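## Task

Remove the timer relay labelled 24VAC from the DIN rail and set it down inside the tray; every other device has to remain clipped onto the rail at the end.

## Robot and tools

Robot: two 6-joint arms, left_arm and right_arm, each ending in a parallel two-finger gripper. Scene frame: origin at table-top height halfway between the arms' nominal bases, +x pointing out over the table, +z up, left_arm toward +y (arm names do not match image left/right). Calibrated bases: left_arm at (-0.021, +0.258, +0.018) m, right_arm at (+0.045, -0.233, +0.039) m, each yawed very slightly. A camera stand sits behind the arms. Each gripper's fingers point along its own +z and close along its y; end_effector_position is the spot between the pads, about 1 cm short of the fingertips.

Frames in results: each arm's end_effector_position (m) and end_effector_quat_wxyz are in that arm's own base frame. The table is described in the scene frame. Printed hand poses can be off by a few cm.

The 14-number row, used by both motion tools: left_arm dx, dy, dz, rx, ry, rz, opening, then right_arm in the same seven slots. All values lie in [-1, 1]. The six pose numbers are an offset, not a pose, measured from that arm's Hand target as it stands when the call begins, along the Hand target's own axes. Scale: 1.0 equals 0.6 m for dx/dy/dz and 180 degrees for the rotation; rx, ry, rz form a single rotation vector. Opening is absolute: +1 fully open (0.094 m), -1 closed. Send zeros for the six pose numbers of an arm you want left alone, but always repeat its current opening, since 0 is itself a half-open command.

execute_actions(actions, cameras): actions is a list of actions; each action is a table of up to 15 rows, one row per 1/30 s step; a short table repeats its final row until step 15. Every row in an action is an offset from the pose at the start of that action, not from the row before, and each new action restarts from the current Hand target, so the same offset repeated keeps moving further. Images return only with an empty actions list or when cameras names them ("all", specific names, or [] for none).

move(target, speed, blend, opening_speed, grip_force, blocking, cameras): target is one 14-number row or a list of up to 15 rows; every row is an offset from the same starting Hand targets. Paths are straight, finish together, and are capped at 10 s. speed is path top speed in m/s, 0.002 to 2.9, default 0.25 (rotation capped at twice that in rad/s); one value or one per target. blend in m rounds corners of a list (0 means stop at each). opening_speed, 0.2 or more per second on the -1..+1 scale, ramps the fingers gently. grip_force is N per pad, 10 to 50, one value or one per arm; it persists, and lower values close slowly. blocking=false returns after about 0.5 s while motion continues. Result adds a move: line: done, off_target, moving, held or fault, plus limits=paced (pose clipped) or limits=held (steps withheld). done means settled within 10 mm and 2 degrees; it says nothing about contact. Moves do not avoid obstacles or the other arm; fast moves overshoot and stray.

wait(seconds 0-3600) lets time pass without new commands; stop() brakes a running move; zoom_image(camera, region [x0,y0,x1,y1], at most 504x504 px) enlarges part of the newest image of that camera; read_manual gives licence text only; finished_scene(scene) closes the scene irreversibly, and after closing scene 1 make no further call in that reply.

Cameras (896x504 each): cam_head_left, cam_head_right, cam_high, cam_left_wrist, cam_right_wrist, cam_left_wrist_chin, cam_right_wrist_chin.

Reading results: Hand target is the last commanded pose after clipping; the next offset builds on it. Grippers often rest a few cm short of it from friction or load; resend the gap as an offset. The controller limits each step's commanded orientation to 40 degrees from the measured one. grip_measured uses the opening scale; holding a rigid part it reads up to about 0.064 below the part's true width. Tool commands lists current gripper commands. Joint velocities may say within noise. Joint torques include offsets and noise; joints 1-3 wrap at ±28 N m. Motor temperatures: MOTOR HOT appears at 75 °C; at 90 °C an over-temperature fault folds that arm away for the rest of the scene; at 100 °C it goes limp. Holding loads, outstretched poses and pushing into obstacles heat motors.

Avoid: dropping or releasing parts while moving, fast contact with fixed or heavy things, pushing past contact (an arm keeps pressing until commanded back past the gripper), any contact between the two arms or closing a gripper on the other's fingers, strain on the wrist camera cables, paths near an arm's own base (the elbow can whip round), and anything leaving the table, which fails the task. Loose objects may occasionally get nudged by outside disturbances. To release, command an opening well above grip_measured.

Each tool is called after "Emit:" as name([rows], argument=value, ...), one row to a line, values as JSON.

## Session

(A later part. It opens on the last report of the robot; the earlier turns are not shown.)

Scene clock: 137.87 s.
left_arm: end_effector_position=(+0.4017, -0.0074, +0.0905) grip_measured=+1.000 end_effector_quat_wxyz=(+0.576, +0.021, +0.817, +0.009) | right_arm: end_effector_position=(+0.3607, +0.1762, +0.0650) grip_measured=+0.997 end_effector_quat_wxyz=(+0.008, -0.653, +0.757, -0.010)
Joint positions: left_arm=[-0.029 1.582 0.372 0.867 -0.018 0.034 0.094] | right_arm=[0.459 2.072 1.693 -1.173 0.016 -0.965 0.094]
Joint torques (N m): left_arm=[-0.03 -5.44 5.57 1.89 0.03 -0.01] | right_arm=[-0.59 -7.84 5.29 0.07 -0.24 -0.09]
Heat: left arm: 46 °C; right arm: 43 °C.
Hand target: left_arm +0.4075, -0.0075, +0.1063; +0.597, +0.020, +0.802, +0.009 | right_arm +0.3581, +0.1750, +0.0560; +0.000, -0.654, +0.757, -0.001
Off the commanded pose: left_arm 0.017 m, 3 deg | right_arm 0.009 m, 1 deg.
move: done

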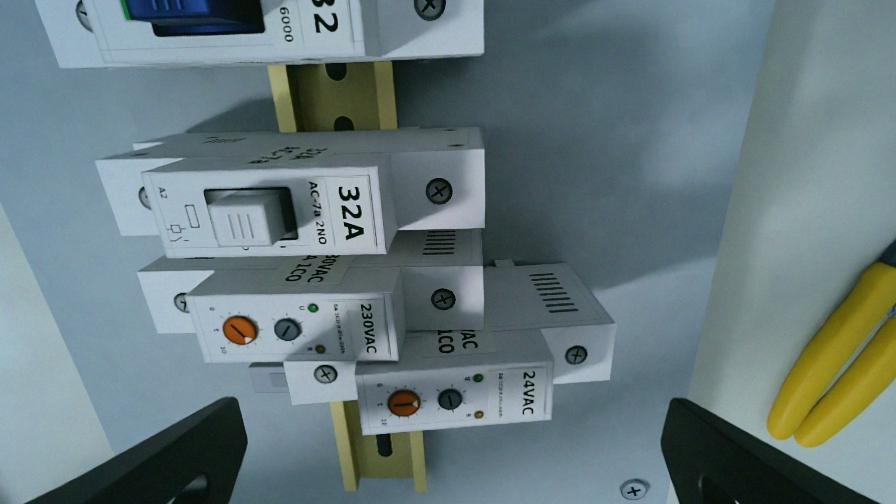

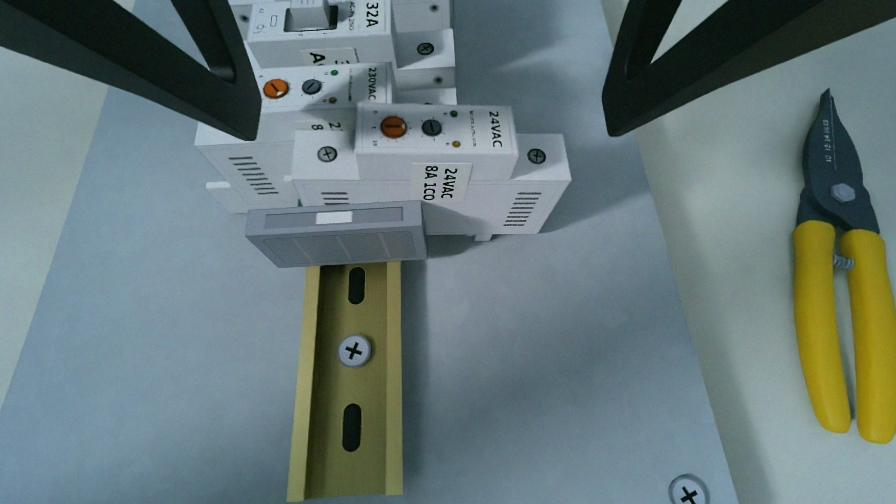

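Emit:
move([
  [0,0,0,0,0,0,1,0,0,0.01,0,0,0,1],
  [0,0,0,0,0,0,1,0,0,0.01,0,0,0,-0.4],
  [0,0,0,0,0,0,1,0,0,0.008,0,0,0,-1],
  [0,0,0,0,0,0,1,0,0,-0.06,0,0,0,-1],
], speed=0.05, opening_speed=0.6, cameras=["cam_right_wrist","cam_right_wrist_chin"])

Scene clock: 148.73 s.
left_arm: end_effector_position=(+0.4017, -0.0074, +0.0905) grip_measured=+1.000 end_effector_quat_wxyz=(+0.576, +0.021, +0.817, +0.009) | right_arm: end_effector_position=(+0.3521, +0.1753, +0.0842) grip_measured=-0.986 end_effector_quat_wxyz=(-0.007, -0.654, +0.756, +0.003)
Joint positions: left_arm=[-0.029 1.582 0.372 0.867 -0.018 0.034 0.094] | right_arm=[0.458 2.067 1.762 -1.282 -0.003 -0.968 0.001]
Joint torques (N m): left_arm=[-0.02 -5.45 5.57 1.89 0.03 0] | right_arm=[-0.53 -8.54 9.76 -0.34 -0.03 -0.06]
Motor temperatures (°C): left_arm=[32 33 46 47 29 30 30] | right_arm=[29 37 43 32 28 30 32]
Heat: left arm: 47 °C; right arm: 43 °C.
Hand target: left_arm +0.4075, -0.0075, +0.1063; +0.597, +0.020, +0.802, +0.009 | right_arm +0.3581, +0.1750, +0.0920; +0.000, -0.654, +0.757, +0.000
Off the commanded pose: left_arm 0.017 m, 3 deg | right_arm 0.010 m, 1 deg.
move: done; target 2's new opening was sent with right_arm's hand 0.011 m and 2 deg from that target

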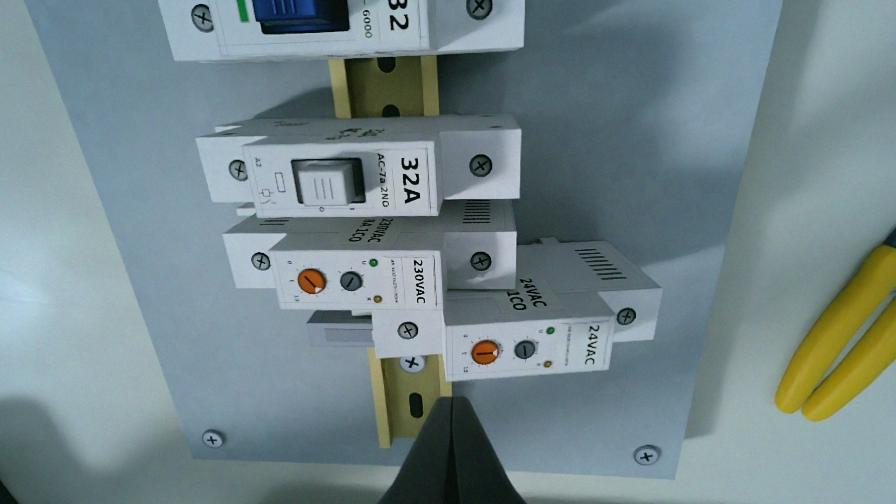

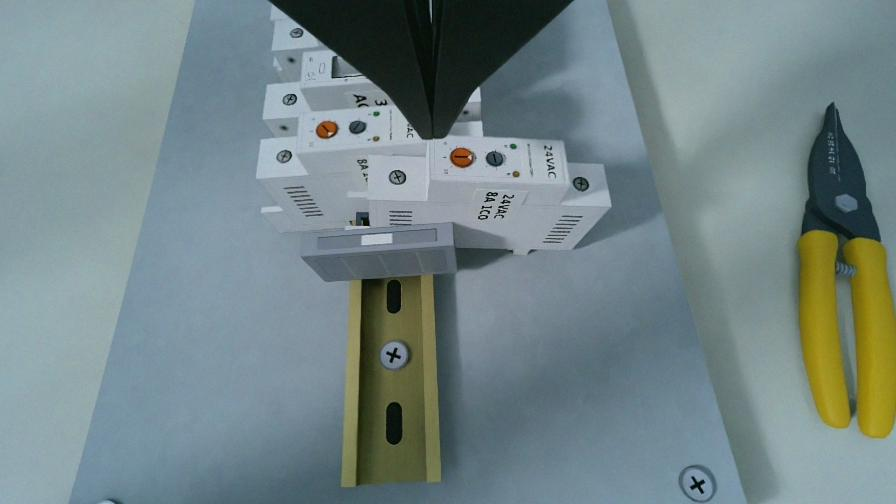

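Emit:
move([
  [0,0,0,0,0,0,1,0,0,-0.07,0,0,0,-1],
  [0,0,0,0,0,0,1,-0.001,-0.052,-0.07,0,0,0.5,0],
], blend=0.01, cameras=["cam_right_wrist","cam_right_wrist_chin"])

Scene clock: 165.27 s.
left_arm: end_effector_position=(+0.4017, -0.0074, +0.0905) grip_measured=+1.000 end_effector_quat_wxyz=(+0.576, +0.021, +0.817, +0.009) | right_arm: end_effector_position=(+0.3846, +0.1730, +0.1325) grip_measured=-0.003 end_effector_quat_wxyz=(-0.001, +0.065, +0.998, +0.001)
Joint positions: left_arm=[-0.029 1.582 0.372 0.867 -0.018 0.034 0.094] | right_arm=[0.419 2.197 2.158 -1.532 -0.003 0.549 0.047]
Joint torques (N m): left_arm=[-0.02 -5.44 5.59 1.89 0.03 0] | right_arm=[-0.62 -8.28 9.66 -0.26 -0.04 0.09]
Heat: left arm: 47 °C; right arm: 43 °C.
Hand target: left_arm +0.4075, -0.0075, +0.1063; +0.597, +0.020, +0.802, +0.009 | right_arm +0.3890, +0.1711, +0.1340; +0.000, +0.072, +0.997, +0.000
Off the commanded pose: left_arm 0.017 m, 3 deg | right_arm 0.005 m, 1 deg.
move: done

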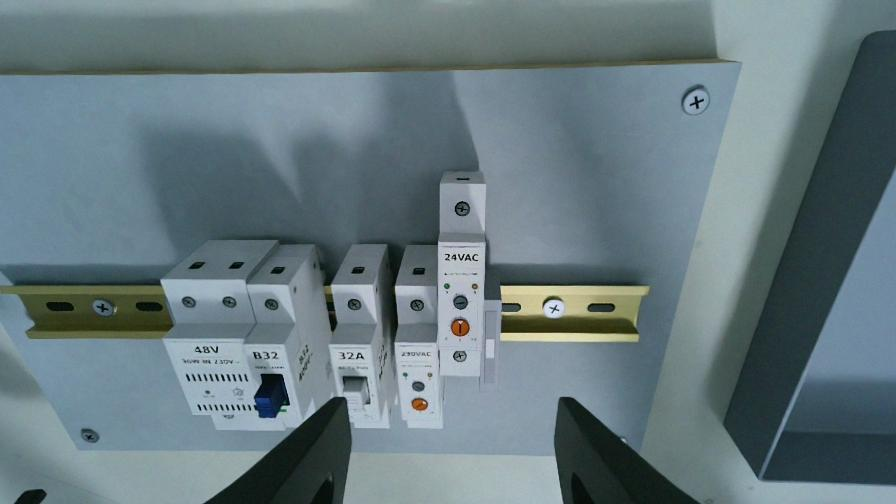

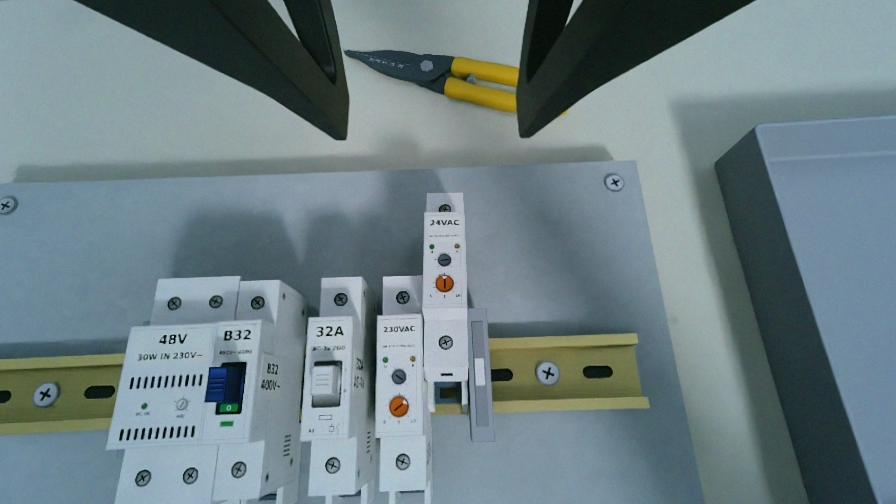

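Emit:
move(target=[0,0,0,0,0,0,1,0.005,-0.005,0.155,0,0,0,0], speed=0.1, cameras=["cam_right_wrist","cam_right_wrist_chin"])

Scene clock: 171.27 s.
left_arm: end_effector_position=(+0.4017, -0.0074, +0.0905) grip_measured=+1.000 end_effector_quat_wxyz=(+0.576, +0.021, +0.817, +0.009) | right_arm: end_effector_position=(+0.3853, +0.1733, +0.0409) grip_measured=-0.003 end_effector_quat_wxyz=(-0.002, +0.065, +0.998, +0.000)
Joint positions: left_arm=[-0.029 1.582 0.372 0.867 -0.018 0.034 0.094] | right_arm=[0.419 2.197 1.793 -1.17 -0.003 0.549 0.047]
Joint torques (N m): left_arm=[-0.02 -5.45 5.57 1.89 0.03 0] | right_arm=[-0.83 -10.25 5.03 0 -0.03 0.06]
Heat: left arm: 47 °C; right arm: 43 °C.
Hand target: left_arm +0.4075, -0.0075, +0.1063; +0.597, +0.020, +0.802, +0.009 | right_arm +0.3857, +0.1686, +0.0410; +0.001, +0.073, +0.997, +0.000
Off the commanded pose: left_arm 0.017 m, 3 deg | right_arm 0.005 m, 1 deg.
move: done

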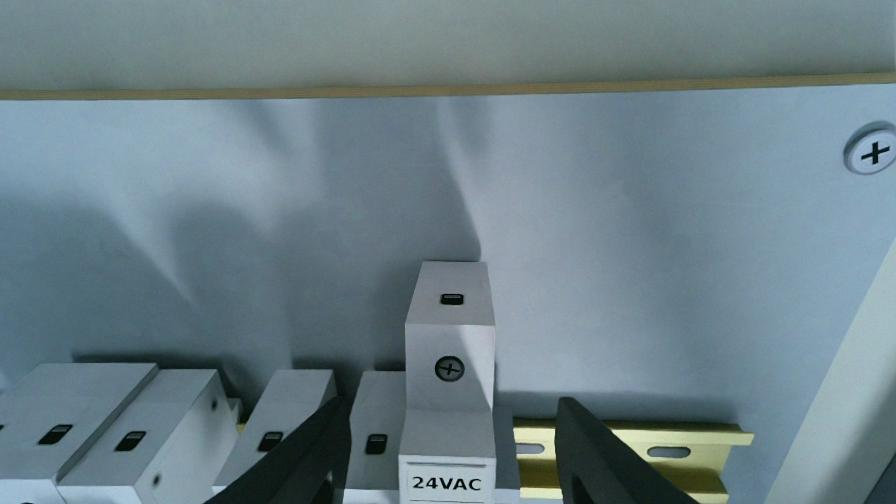

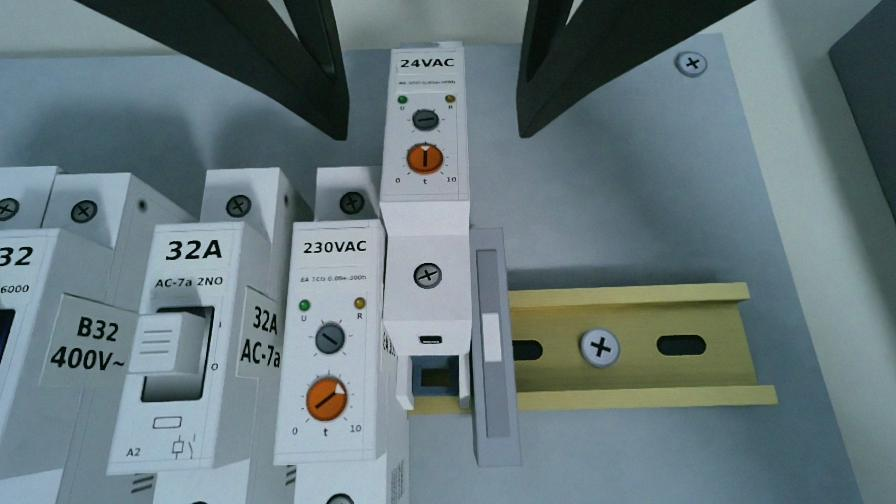

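Emit:
move([
  [0,0,0,0,0,0,1,0,0,0.001,0,0,0,-1],
  [0,0,0,0,0,0,1,0,0,-0.05,0,0,0,-1],
  [0,0,0,0,0,0,1,0,0,-0.15,0,0,0,-1],
], speed=0.07, opening_speed=0.5, cameras=["cam_right_wrist","cam_right_wrist_chin","cam_high"])

Scene clock: 178.90 s.
left_arm: end_effector_position=(+0.4017, -0.0074, +0.0905) grip_measured=+1.000 end_effector_quat_wxyz=(+0.576, +0.021, +0.817, +0.009) | right_arm: end_effector_position=(+0.3809, +0.1706, +0.1180) grip_measured=-0.624 end_effector_quat_wxyz=(-0.013, +0.066, +0.998, -0.005)
Joint positions: left_arm=[-0.029 1.582 0.372 0.867 -0.018 0.034 0.094] | right_arm=[0.417 2.197 2.099 -1.5 -0.004 0.55 0.018]
Joint torques (N m): left_arm=[-0.03 -5.45 5.57 1.89 0.02 0] | right_arm=[-0.65 -10.17 9.89 -0.32 -0.02 0.06]
Heat: left arm: 48 °C; right arm: 43 °C.
Hand target: left_arm +0.4075, -0.0075, +0.1063; +0.597, +0.020, +0.802, +0.009 | right_arm +0.3855, +0.1686, +0.1310; +0.000, +0.073, +0.997, +0.000
Off the commanded pose: left_arm 0.017 m, 3 deg | right_arm 0.014 m, 2 deg.
move: off_target (right_arm)
Images, in order (width x height): cam_high 896x504, cam_right_wrist 896x504, cam_right_wrist_chin 896x504.

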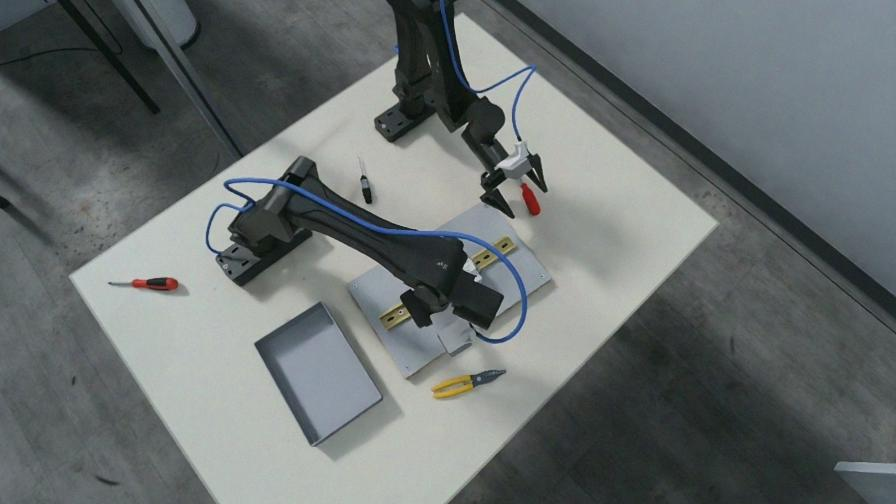

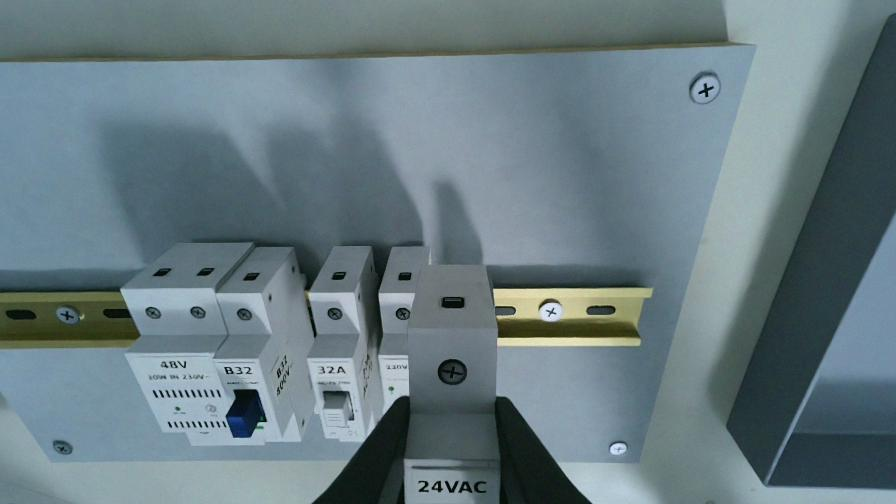

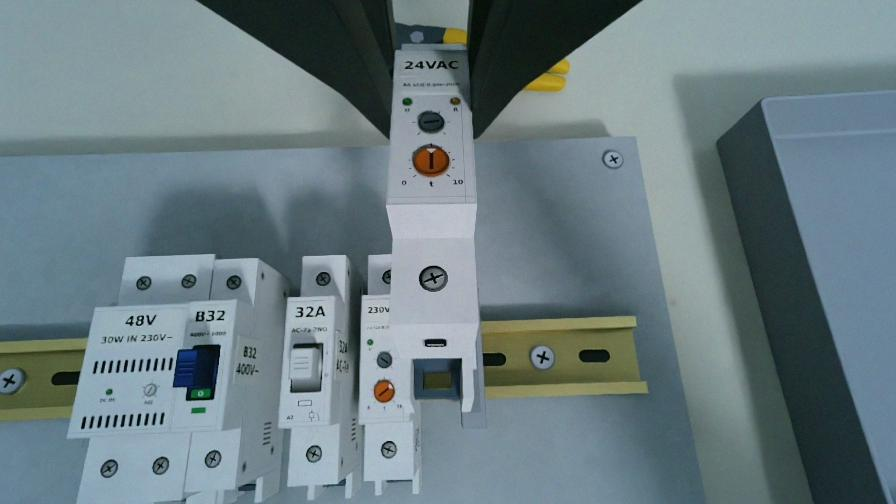

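Emit:
move(target=[0,0,0,0,0,0,1,0.006,-0.42,0,0,0,0,-1], speed=0.2, cameras=["cam_right_wrist","cam_right_wrist_chin","cam_high"])

Scene clock: 188.33 s.
left_arm: end_effector_position=(+0.4017, -0.0074, +0.0905) grip_measured=+1.000 end_effector_quat_wxyz=(+0.576, +0.021, +0.817, +0.009) | right_arm: end_effector_position=(+0.3466, -0.0795, +0.1224) grip_measured=-0.624 end_effector_quat_wxyz=(-0.015, +0.073, +0.997, -0.002)
Joint positions: left_arm=[-0.029 1.582 0.372 0.867 -0.018 0.034 0.094] | right_arm=[-0.224 1.923 1.708 -1.385 0.008 -0.079 0.018]
Joint torques (N m): left_arm=[-0.02 -5.45 5.57 1.89 0.03 0] | right_arm=[-0.62 -10.17 5.63 -0.09 -0.16 -0.06]
Heat: left arm: 48 °C; right arm: 42 °C.
Hand target: left_arm +0.4075, -0.0075, +0.1063; +0.597, +0.020, +0.802, +0.009 | right_arm +0.3455, -0.0802, +0.1311; +0.000, +0.073, +0.997, +0.000
Off the commanded pose: left_arm 0.017 m, 3 deg | right_arm 0.009 m, 2 deg.
move: done
Images, in order (width x height): cam_high 896x504, cam_right_wrist 896x504, cam_right_wrist_chin 896x504.

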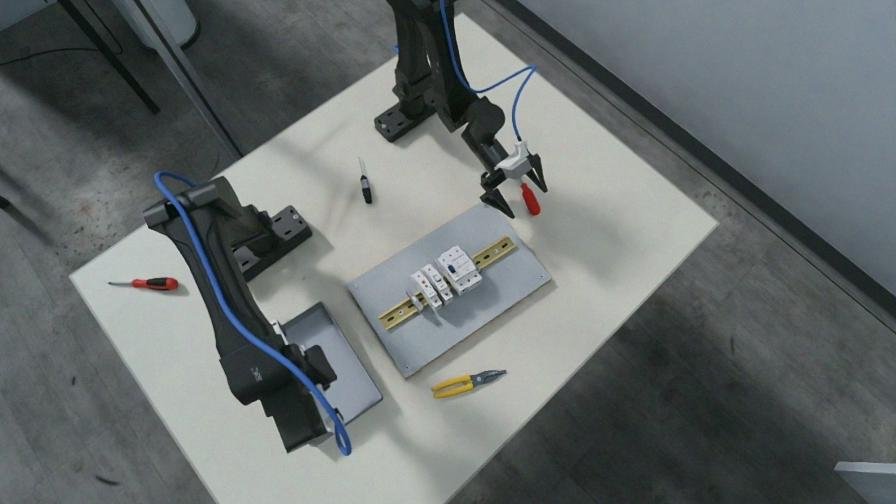

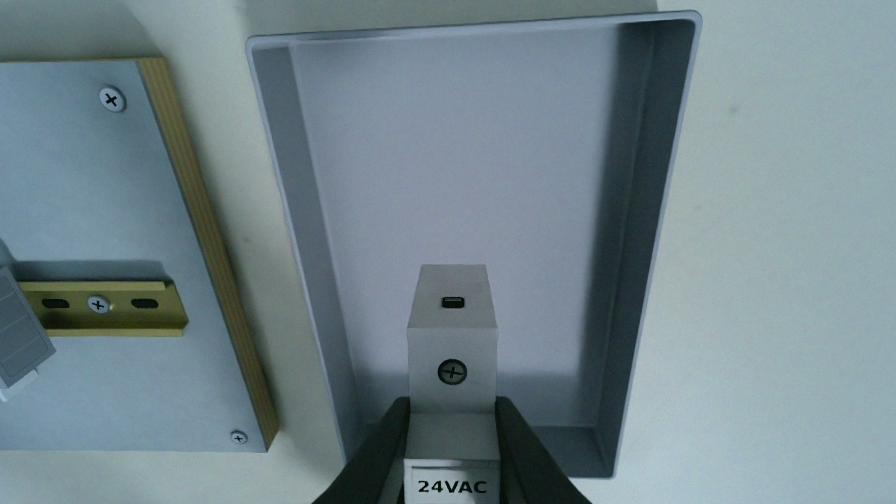

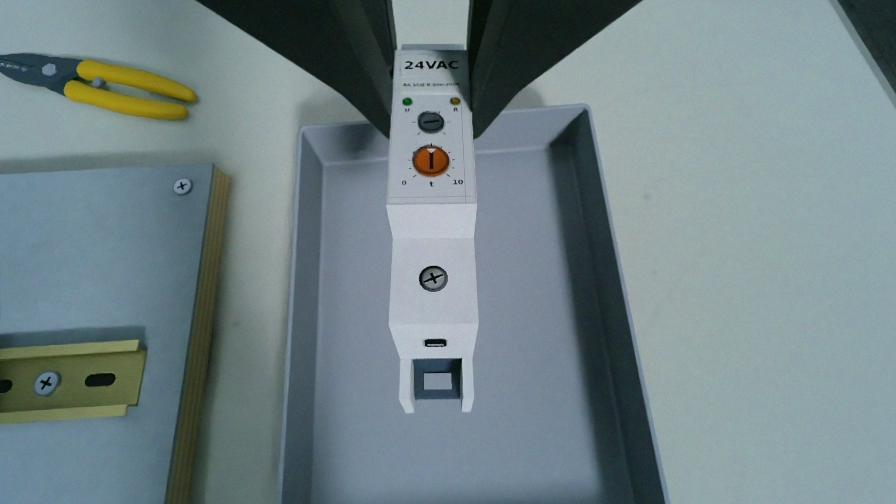

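Emit:
move(target=[0,0,0,0,0,0,1,0,0,0.173,0,0,0,-1], speed=0.1, cameras=["cam_right_wrist","cam_right_wrist_chin"])

Scene clock: 194.60 s.
left_arm: end_effector_position=(+0.4017, -0.0074, +0.0905) grip_measured=+1.000 end_effector_quat_wxyz=(+0.576, +0.021, +0.817, +0.009) | right_arm: end_effector_position=(+0.3490, -0.0800, +0.0344) grip_measured=-0.624 end_effector_quat_wxyz=(+0.007, +0.072, +0.997, -0.005)
Joint positions: left_arm=[-0.029 1.582 0.372 0.867 -0.018 0.034 0.094] | right_arm=[-0.224 1.939 1.376 -0.991 0.008 -0.079 0.018]
Joint torques (N m): left_arm=[-0.02 -5.45 5.57 1.88 0.02 0] | right_arm=[-0.66 -6.93 5 0.02 -0.16 -0.07]
Heat: left arm: 48 °C; right arm: 42 °C.
Hand target: left_arm +0.4075, -0.0075, +0.1063; +0.597, +0.020, +0.802, +0.009 | right_arm +0.3456, -0.0803, +0.0273; +0.000, +0.073, +0.997, +0.000
Off the commanded pose: left_arm 0.017 m, 3 deg | right_arm 0.008 m, 1 deg.
move: done

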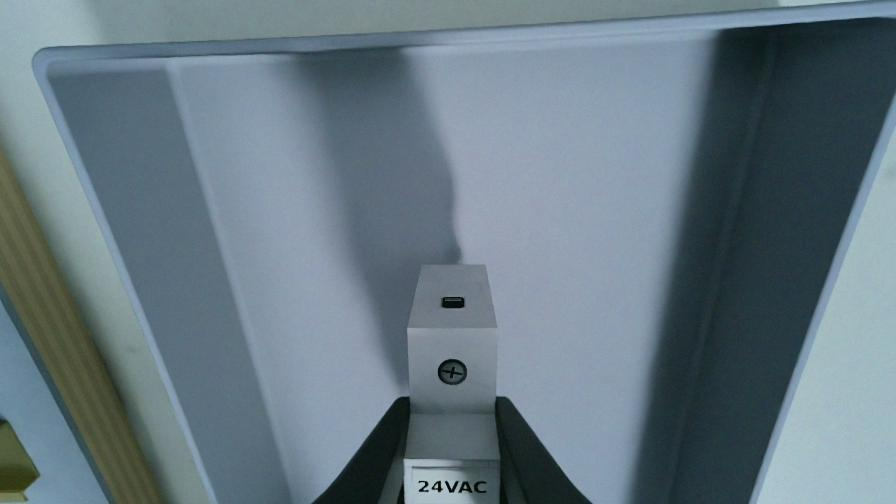

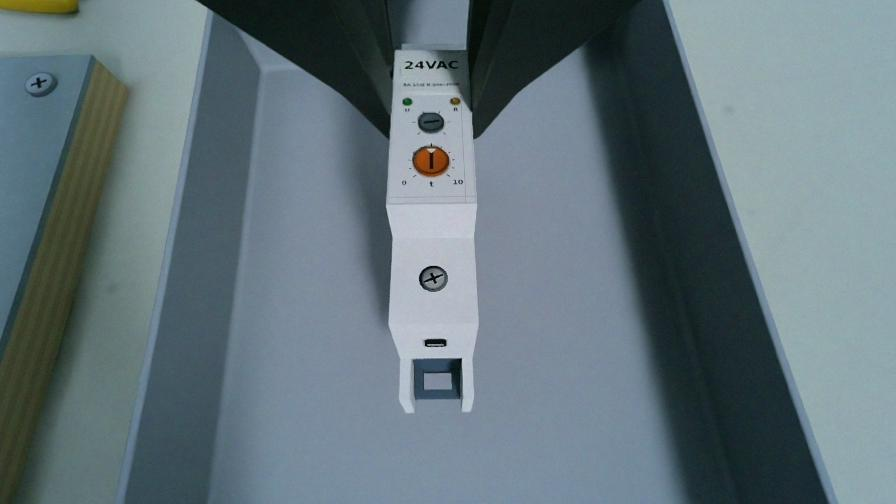

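Emit:
move(target=[0,0,0,0,0,0,1,0,0,0.022,0,0,0,-1], speed=0.04)

Emit:
move(target=[0,0,0,0,0,0,1,0,0,0.014,0,0,0,-1], speed=0.03, cameras=["cam_right_wrist","cam_right_wrist_chin"])

Scene clock: 199.30 s.
left_arm: end_effector_position=(+0.4017, -0.0074, +0.0905) grip_measured=+1.000 end_effector_quat_wxyz=(+0.576, +0.021, +0.817, +0.009) | right_arm: end_effector_position=(+0.3477, -0.0797, +0.0216) grip_measured=-0.624 end_effector_quat_wxyz=(+0.005, +0.072, +0.997, -0.005)
Joint positions: left_arm=[-0.029 1.582 0.372 0.867 -0.018 0.034 0.094] | right_arm=[-0.224 1.956 1.346 -0.95 0.008 -0.079 0.018]
Joint torques (N m): left_arm=[-0.02 -5.45 5.59 1.88 0.02 0] | right_arm=[-0.68 -6.74 4.94 0.09 -0.16 -0.07]
Heat: left arm: 48 °C; right arm: 42 °C.
Hand target: left_arm +0.4075, -0.0075, +0.1063; +0.597, +0.020, +0.802, +0.009 | right_arm +0.3456, -0.0803, +0.0141; +0.000, +0.073, +0.997, +0.000
Off the commanded pose: left_arm 0.017 m, 3 deg | right_arm 0.008 m, 1 deg.
move: done

Scene clock: 199.80 s.
left_arm: end_effector_position=(+0.4017, -0.0074, +0.0905) grip_measured=+1.000 end_effector_quat_wxyz=(+0.576, +0.021, +0.817, +0.009) | right_arm: end_effector_position=(+0.3481, -0.0798, +0.0209) grip_measured=-0.624 end_effector_quat_wxyz=(+0.006, +0.072, +0.997, -0.005)
Joint positions: left_arm=[-0.029 1.582 0.372 0.867 -0.018 0.034 0.094] | right_arm=[-0.224 1.956 1.342 -0.944 0.008 -0.079 0.018]
Joint torques (N m): left_arm=[-0.03 -5.45 5.57 1.89 0.02 0] | right_arm=[-0.66 -5.98 3.56 0.37 -0.16 -0.07]
Heat: left arm: 48 °C; right arm: 42 °C.
Hand target: left_arm +0.4075, -0.0075, +0.1063; +0.597, +0.020, +0.802, +0.009 | right_arm +0.3457, -0.0803, +0.0057; +0.001, +0.073, +0.997, +0.000
Off the commanded pose: left_arm 0.017 m, 3 deg | right_arm 0.015 m, 1 deg.
move: off_target (right_arm)

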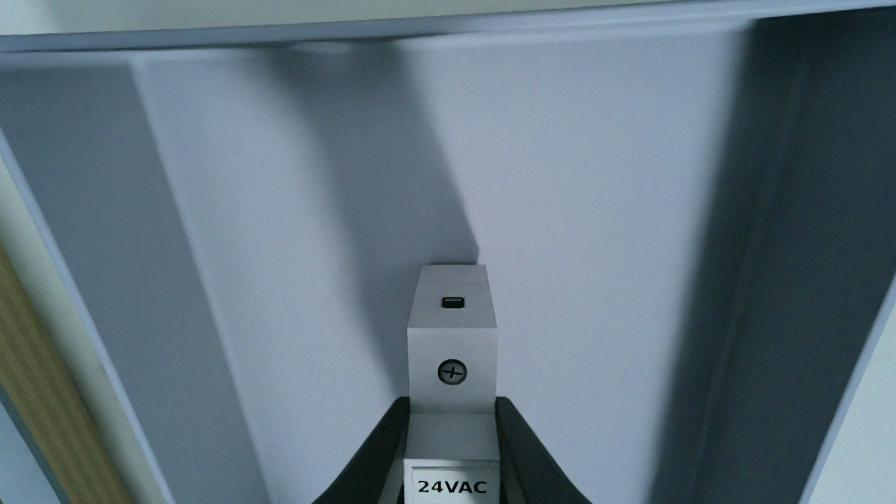

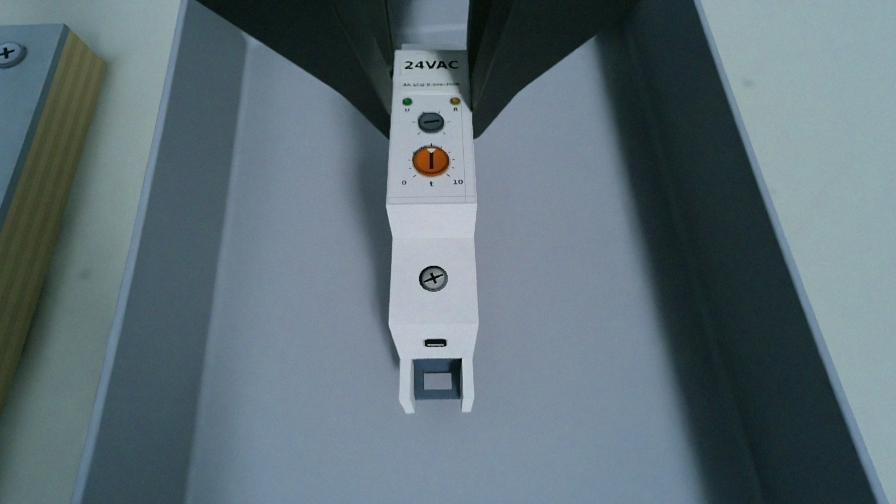

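Emit:
move([
  [0,0,0,0,0,0,1,0,0,0.001,0,0,0,-0.25],
  [0,0,0,0,0,0,1,0,0,-0.16,0,0,0,-0.25],
  [0,0,0,0,0,0,1,0,0,-0.3,0,0,0,-0.25],
], speed=0.1, opening_speed=0.5, cameras=["cam_right_wrist","cam_head_left","cam_high"])

Emit:
zoom_image(camera="cam_high", region=[340, 200, 560, 380])

Scene clock: 208.13 s.
left_arm: end_effector_position=(+0.4017, -0.0074, +0.0905) grip_measured=+1.000 end_effector_quat_wxyz=(+0.576, +0.021, +0.817, +0.009) | right_arm: end_effector_position=(+0.3436, -0.0787, +0.1722) grip_measured=-0.253 end_effector_quat_wxyz=(-0.005, +0.072, +0.997, -0.003)
Joint positions: left_arm=[-0.029 1.582 0.372 0.867 -0.018 0.034 0.094] | right_arm=[-0.224 1.914 1.895 -1.561 0.008 -0.079 0.035]
Joint torques (N m): left_arm=[-0.02 -5.44 5.59 1.89 0.03 0] | right_arm=[-0.62 -8.53 9.62 -0.27 -0.15 -0.06]
Heat: left arm: 48 °C; right arm: 42 °C.
Hand target: left_arm +0.4075, -0.0075, +0.1063; +0.597, +0.020, +0.802, +0.009 | right_arm +0.3455, -0.0802, +0.1857; +0.001, +0.073, +0.997, +0.000
Off the commanded pose: left_arm 0.017 m, 3 deg | right_arm 0.014 m, 1 deg.
joint sent to its limit (right arm) — joint 4 (wrist pitch), lower limit. The joint targets still meet the commanded pose.
move: off_target (right_arm)
Images, in order (width x height): cam_head_left 896x504, cam_high 896x504, cam_right_wrist 896x504.

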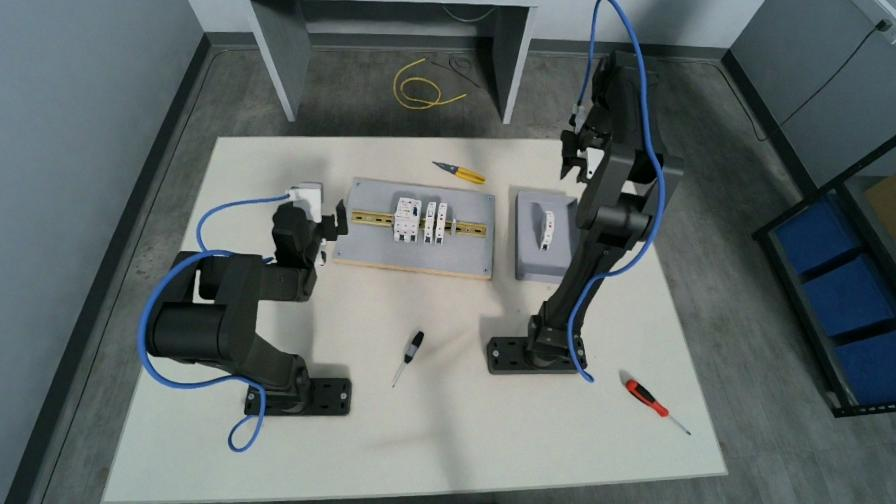

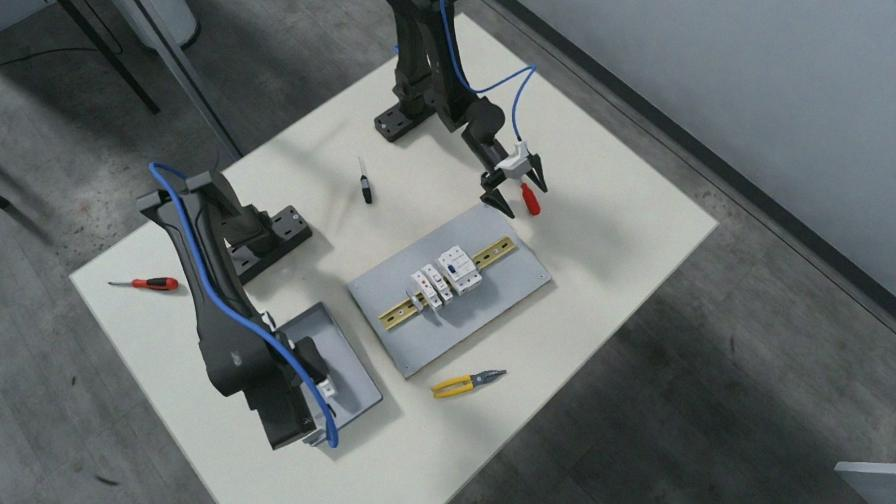

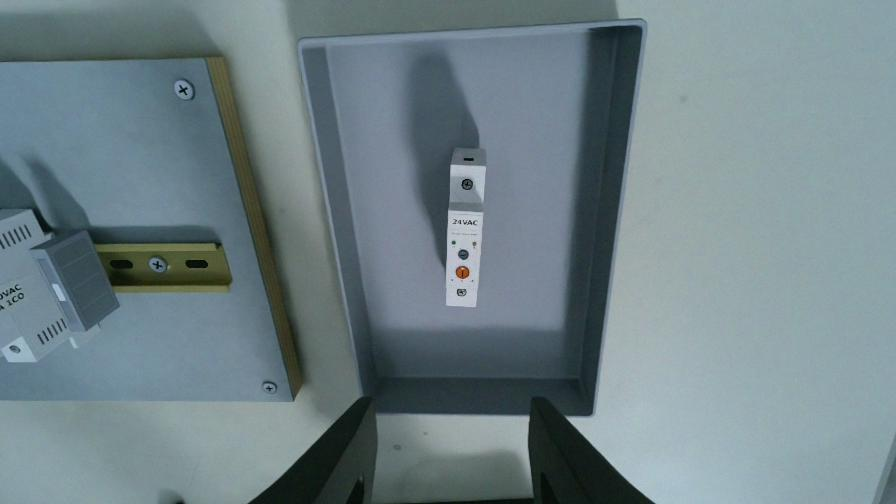

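Scaled by 2.291 from the camera's image (finer frame: 1280x720).

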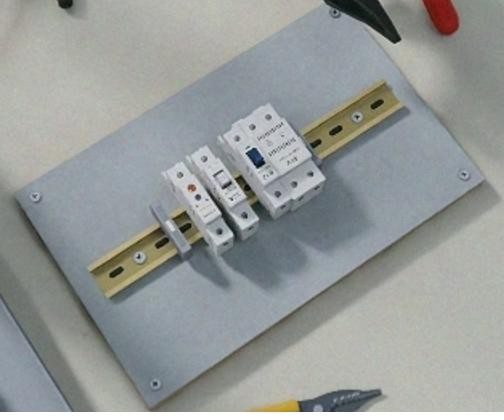

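Done.

Emit:
finished_scene(scene=2)

The scene is finished: the task was done.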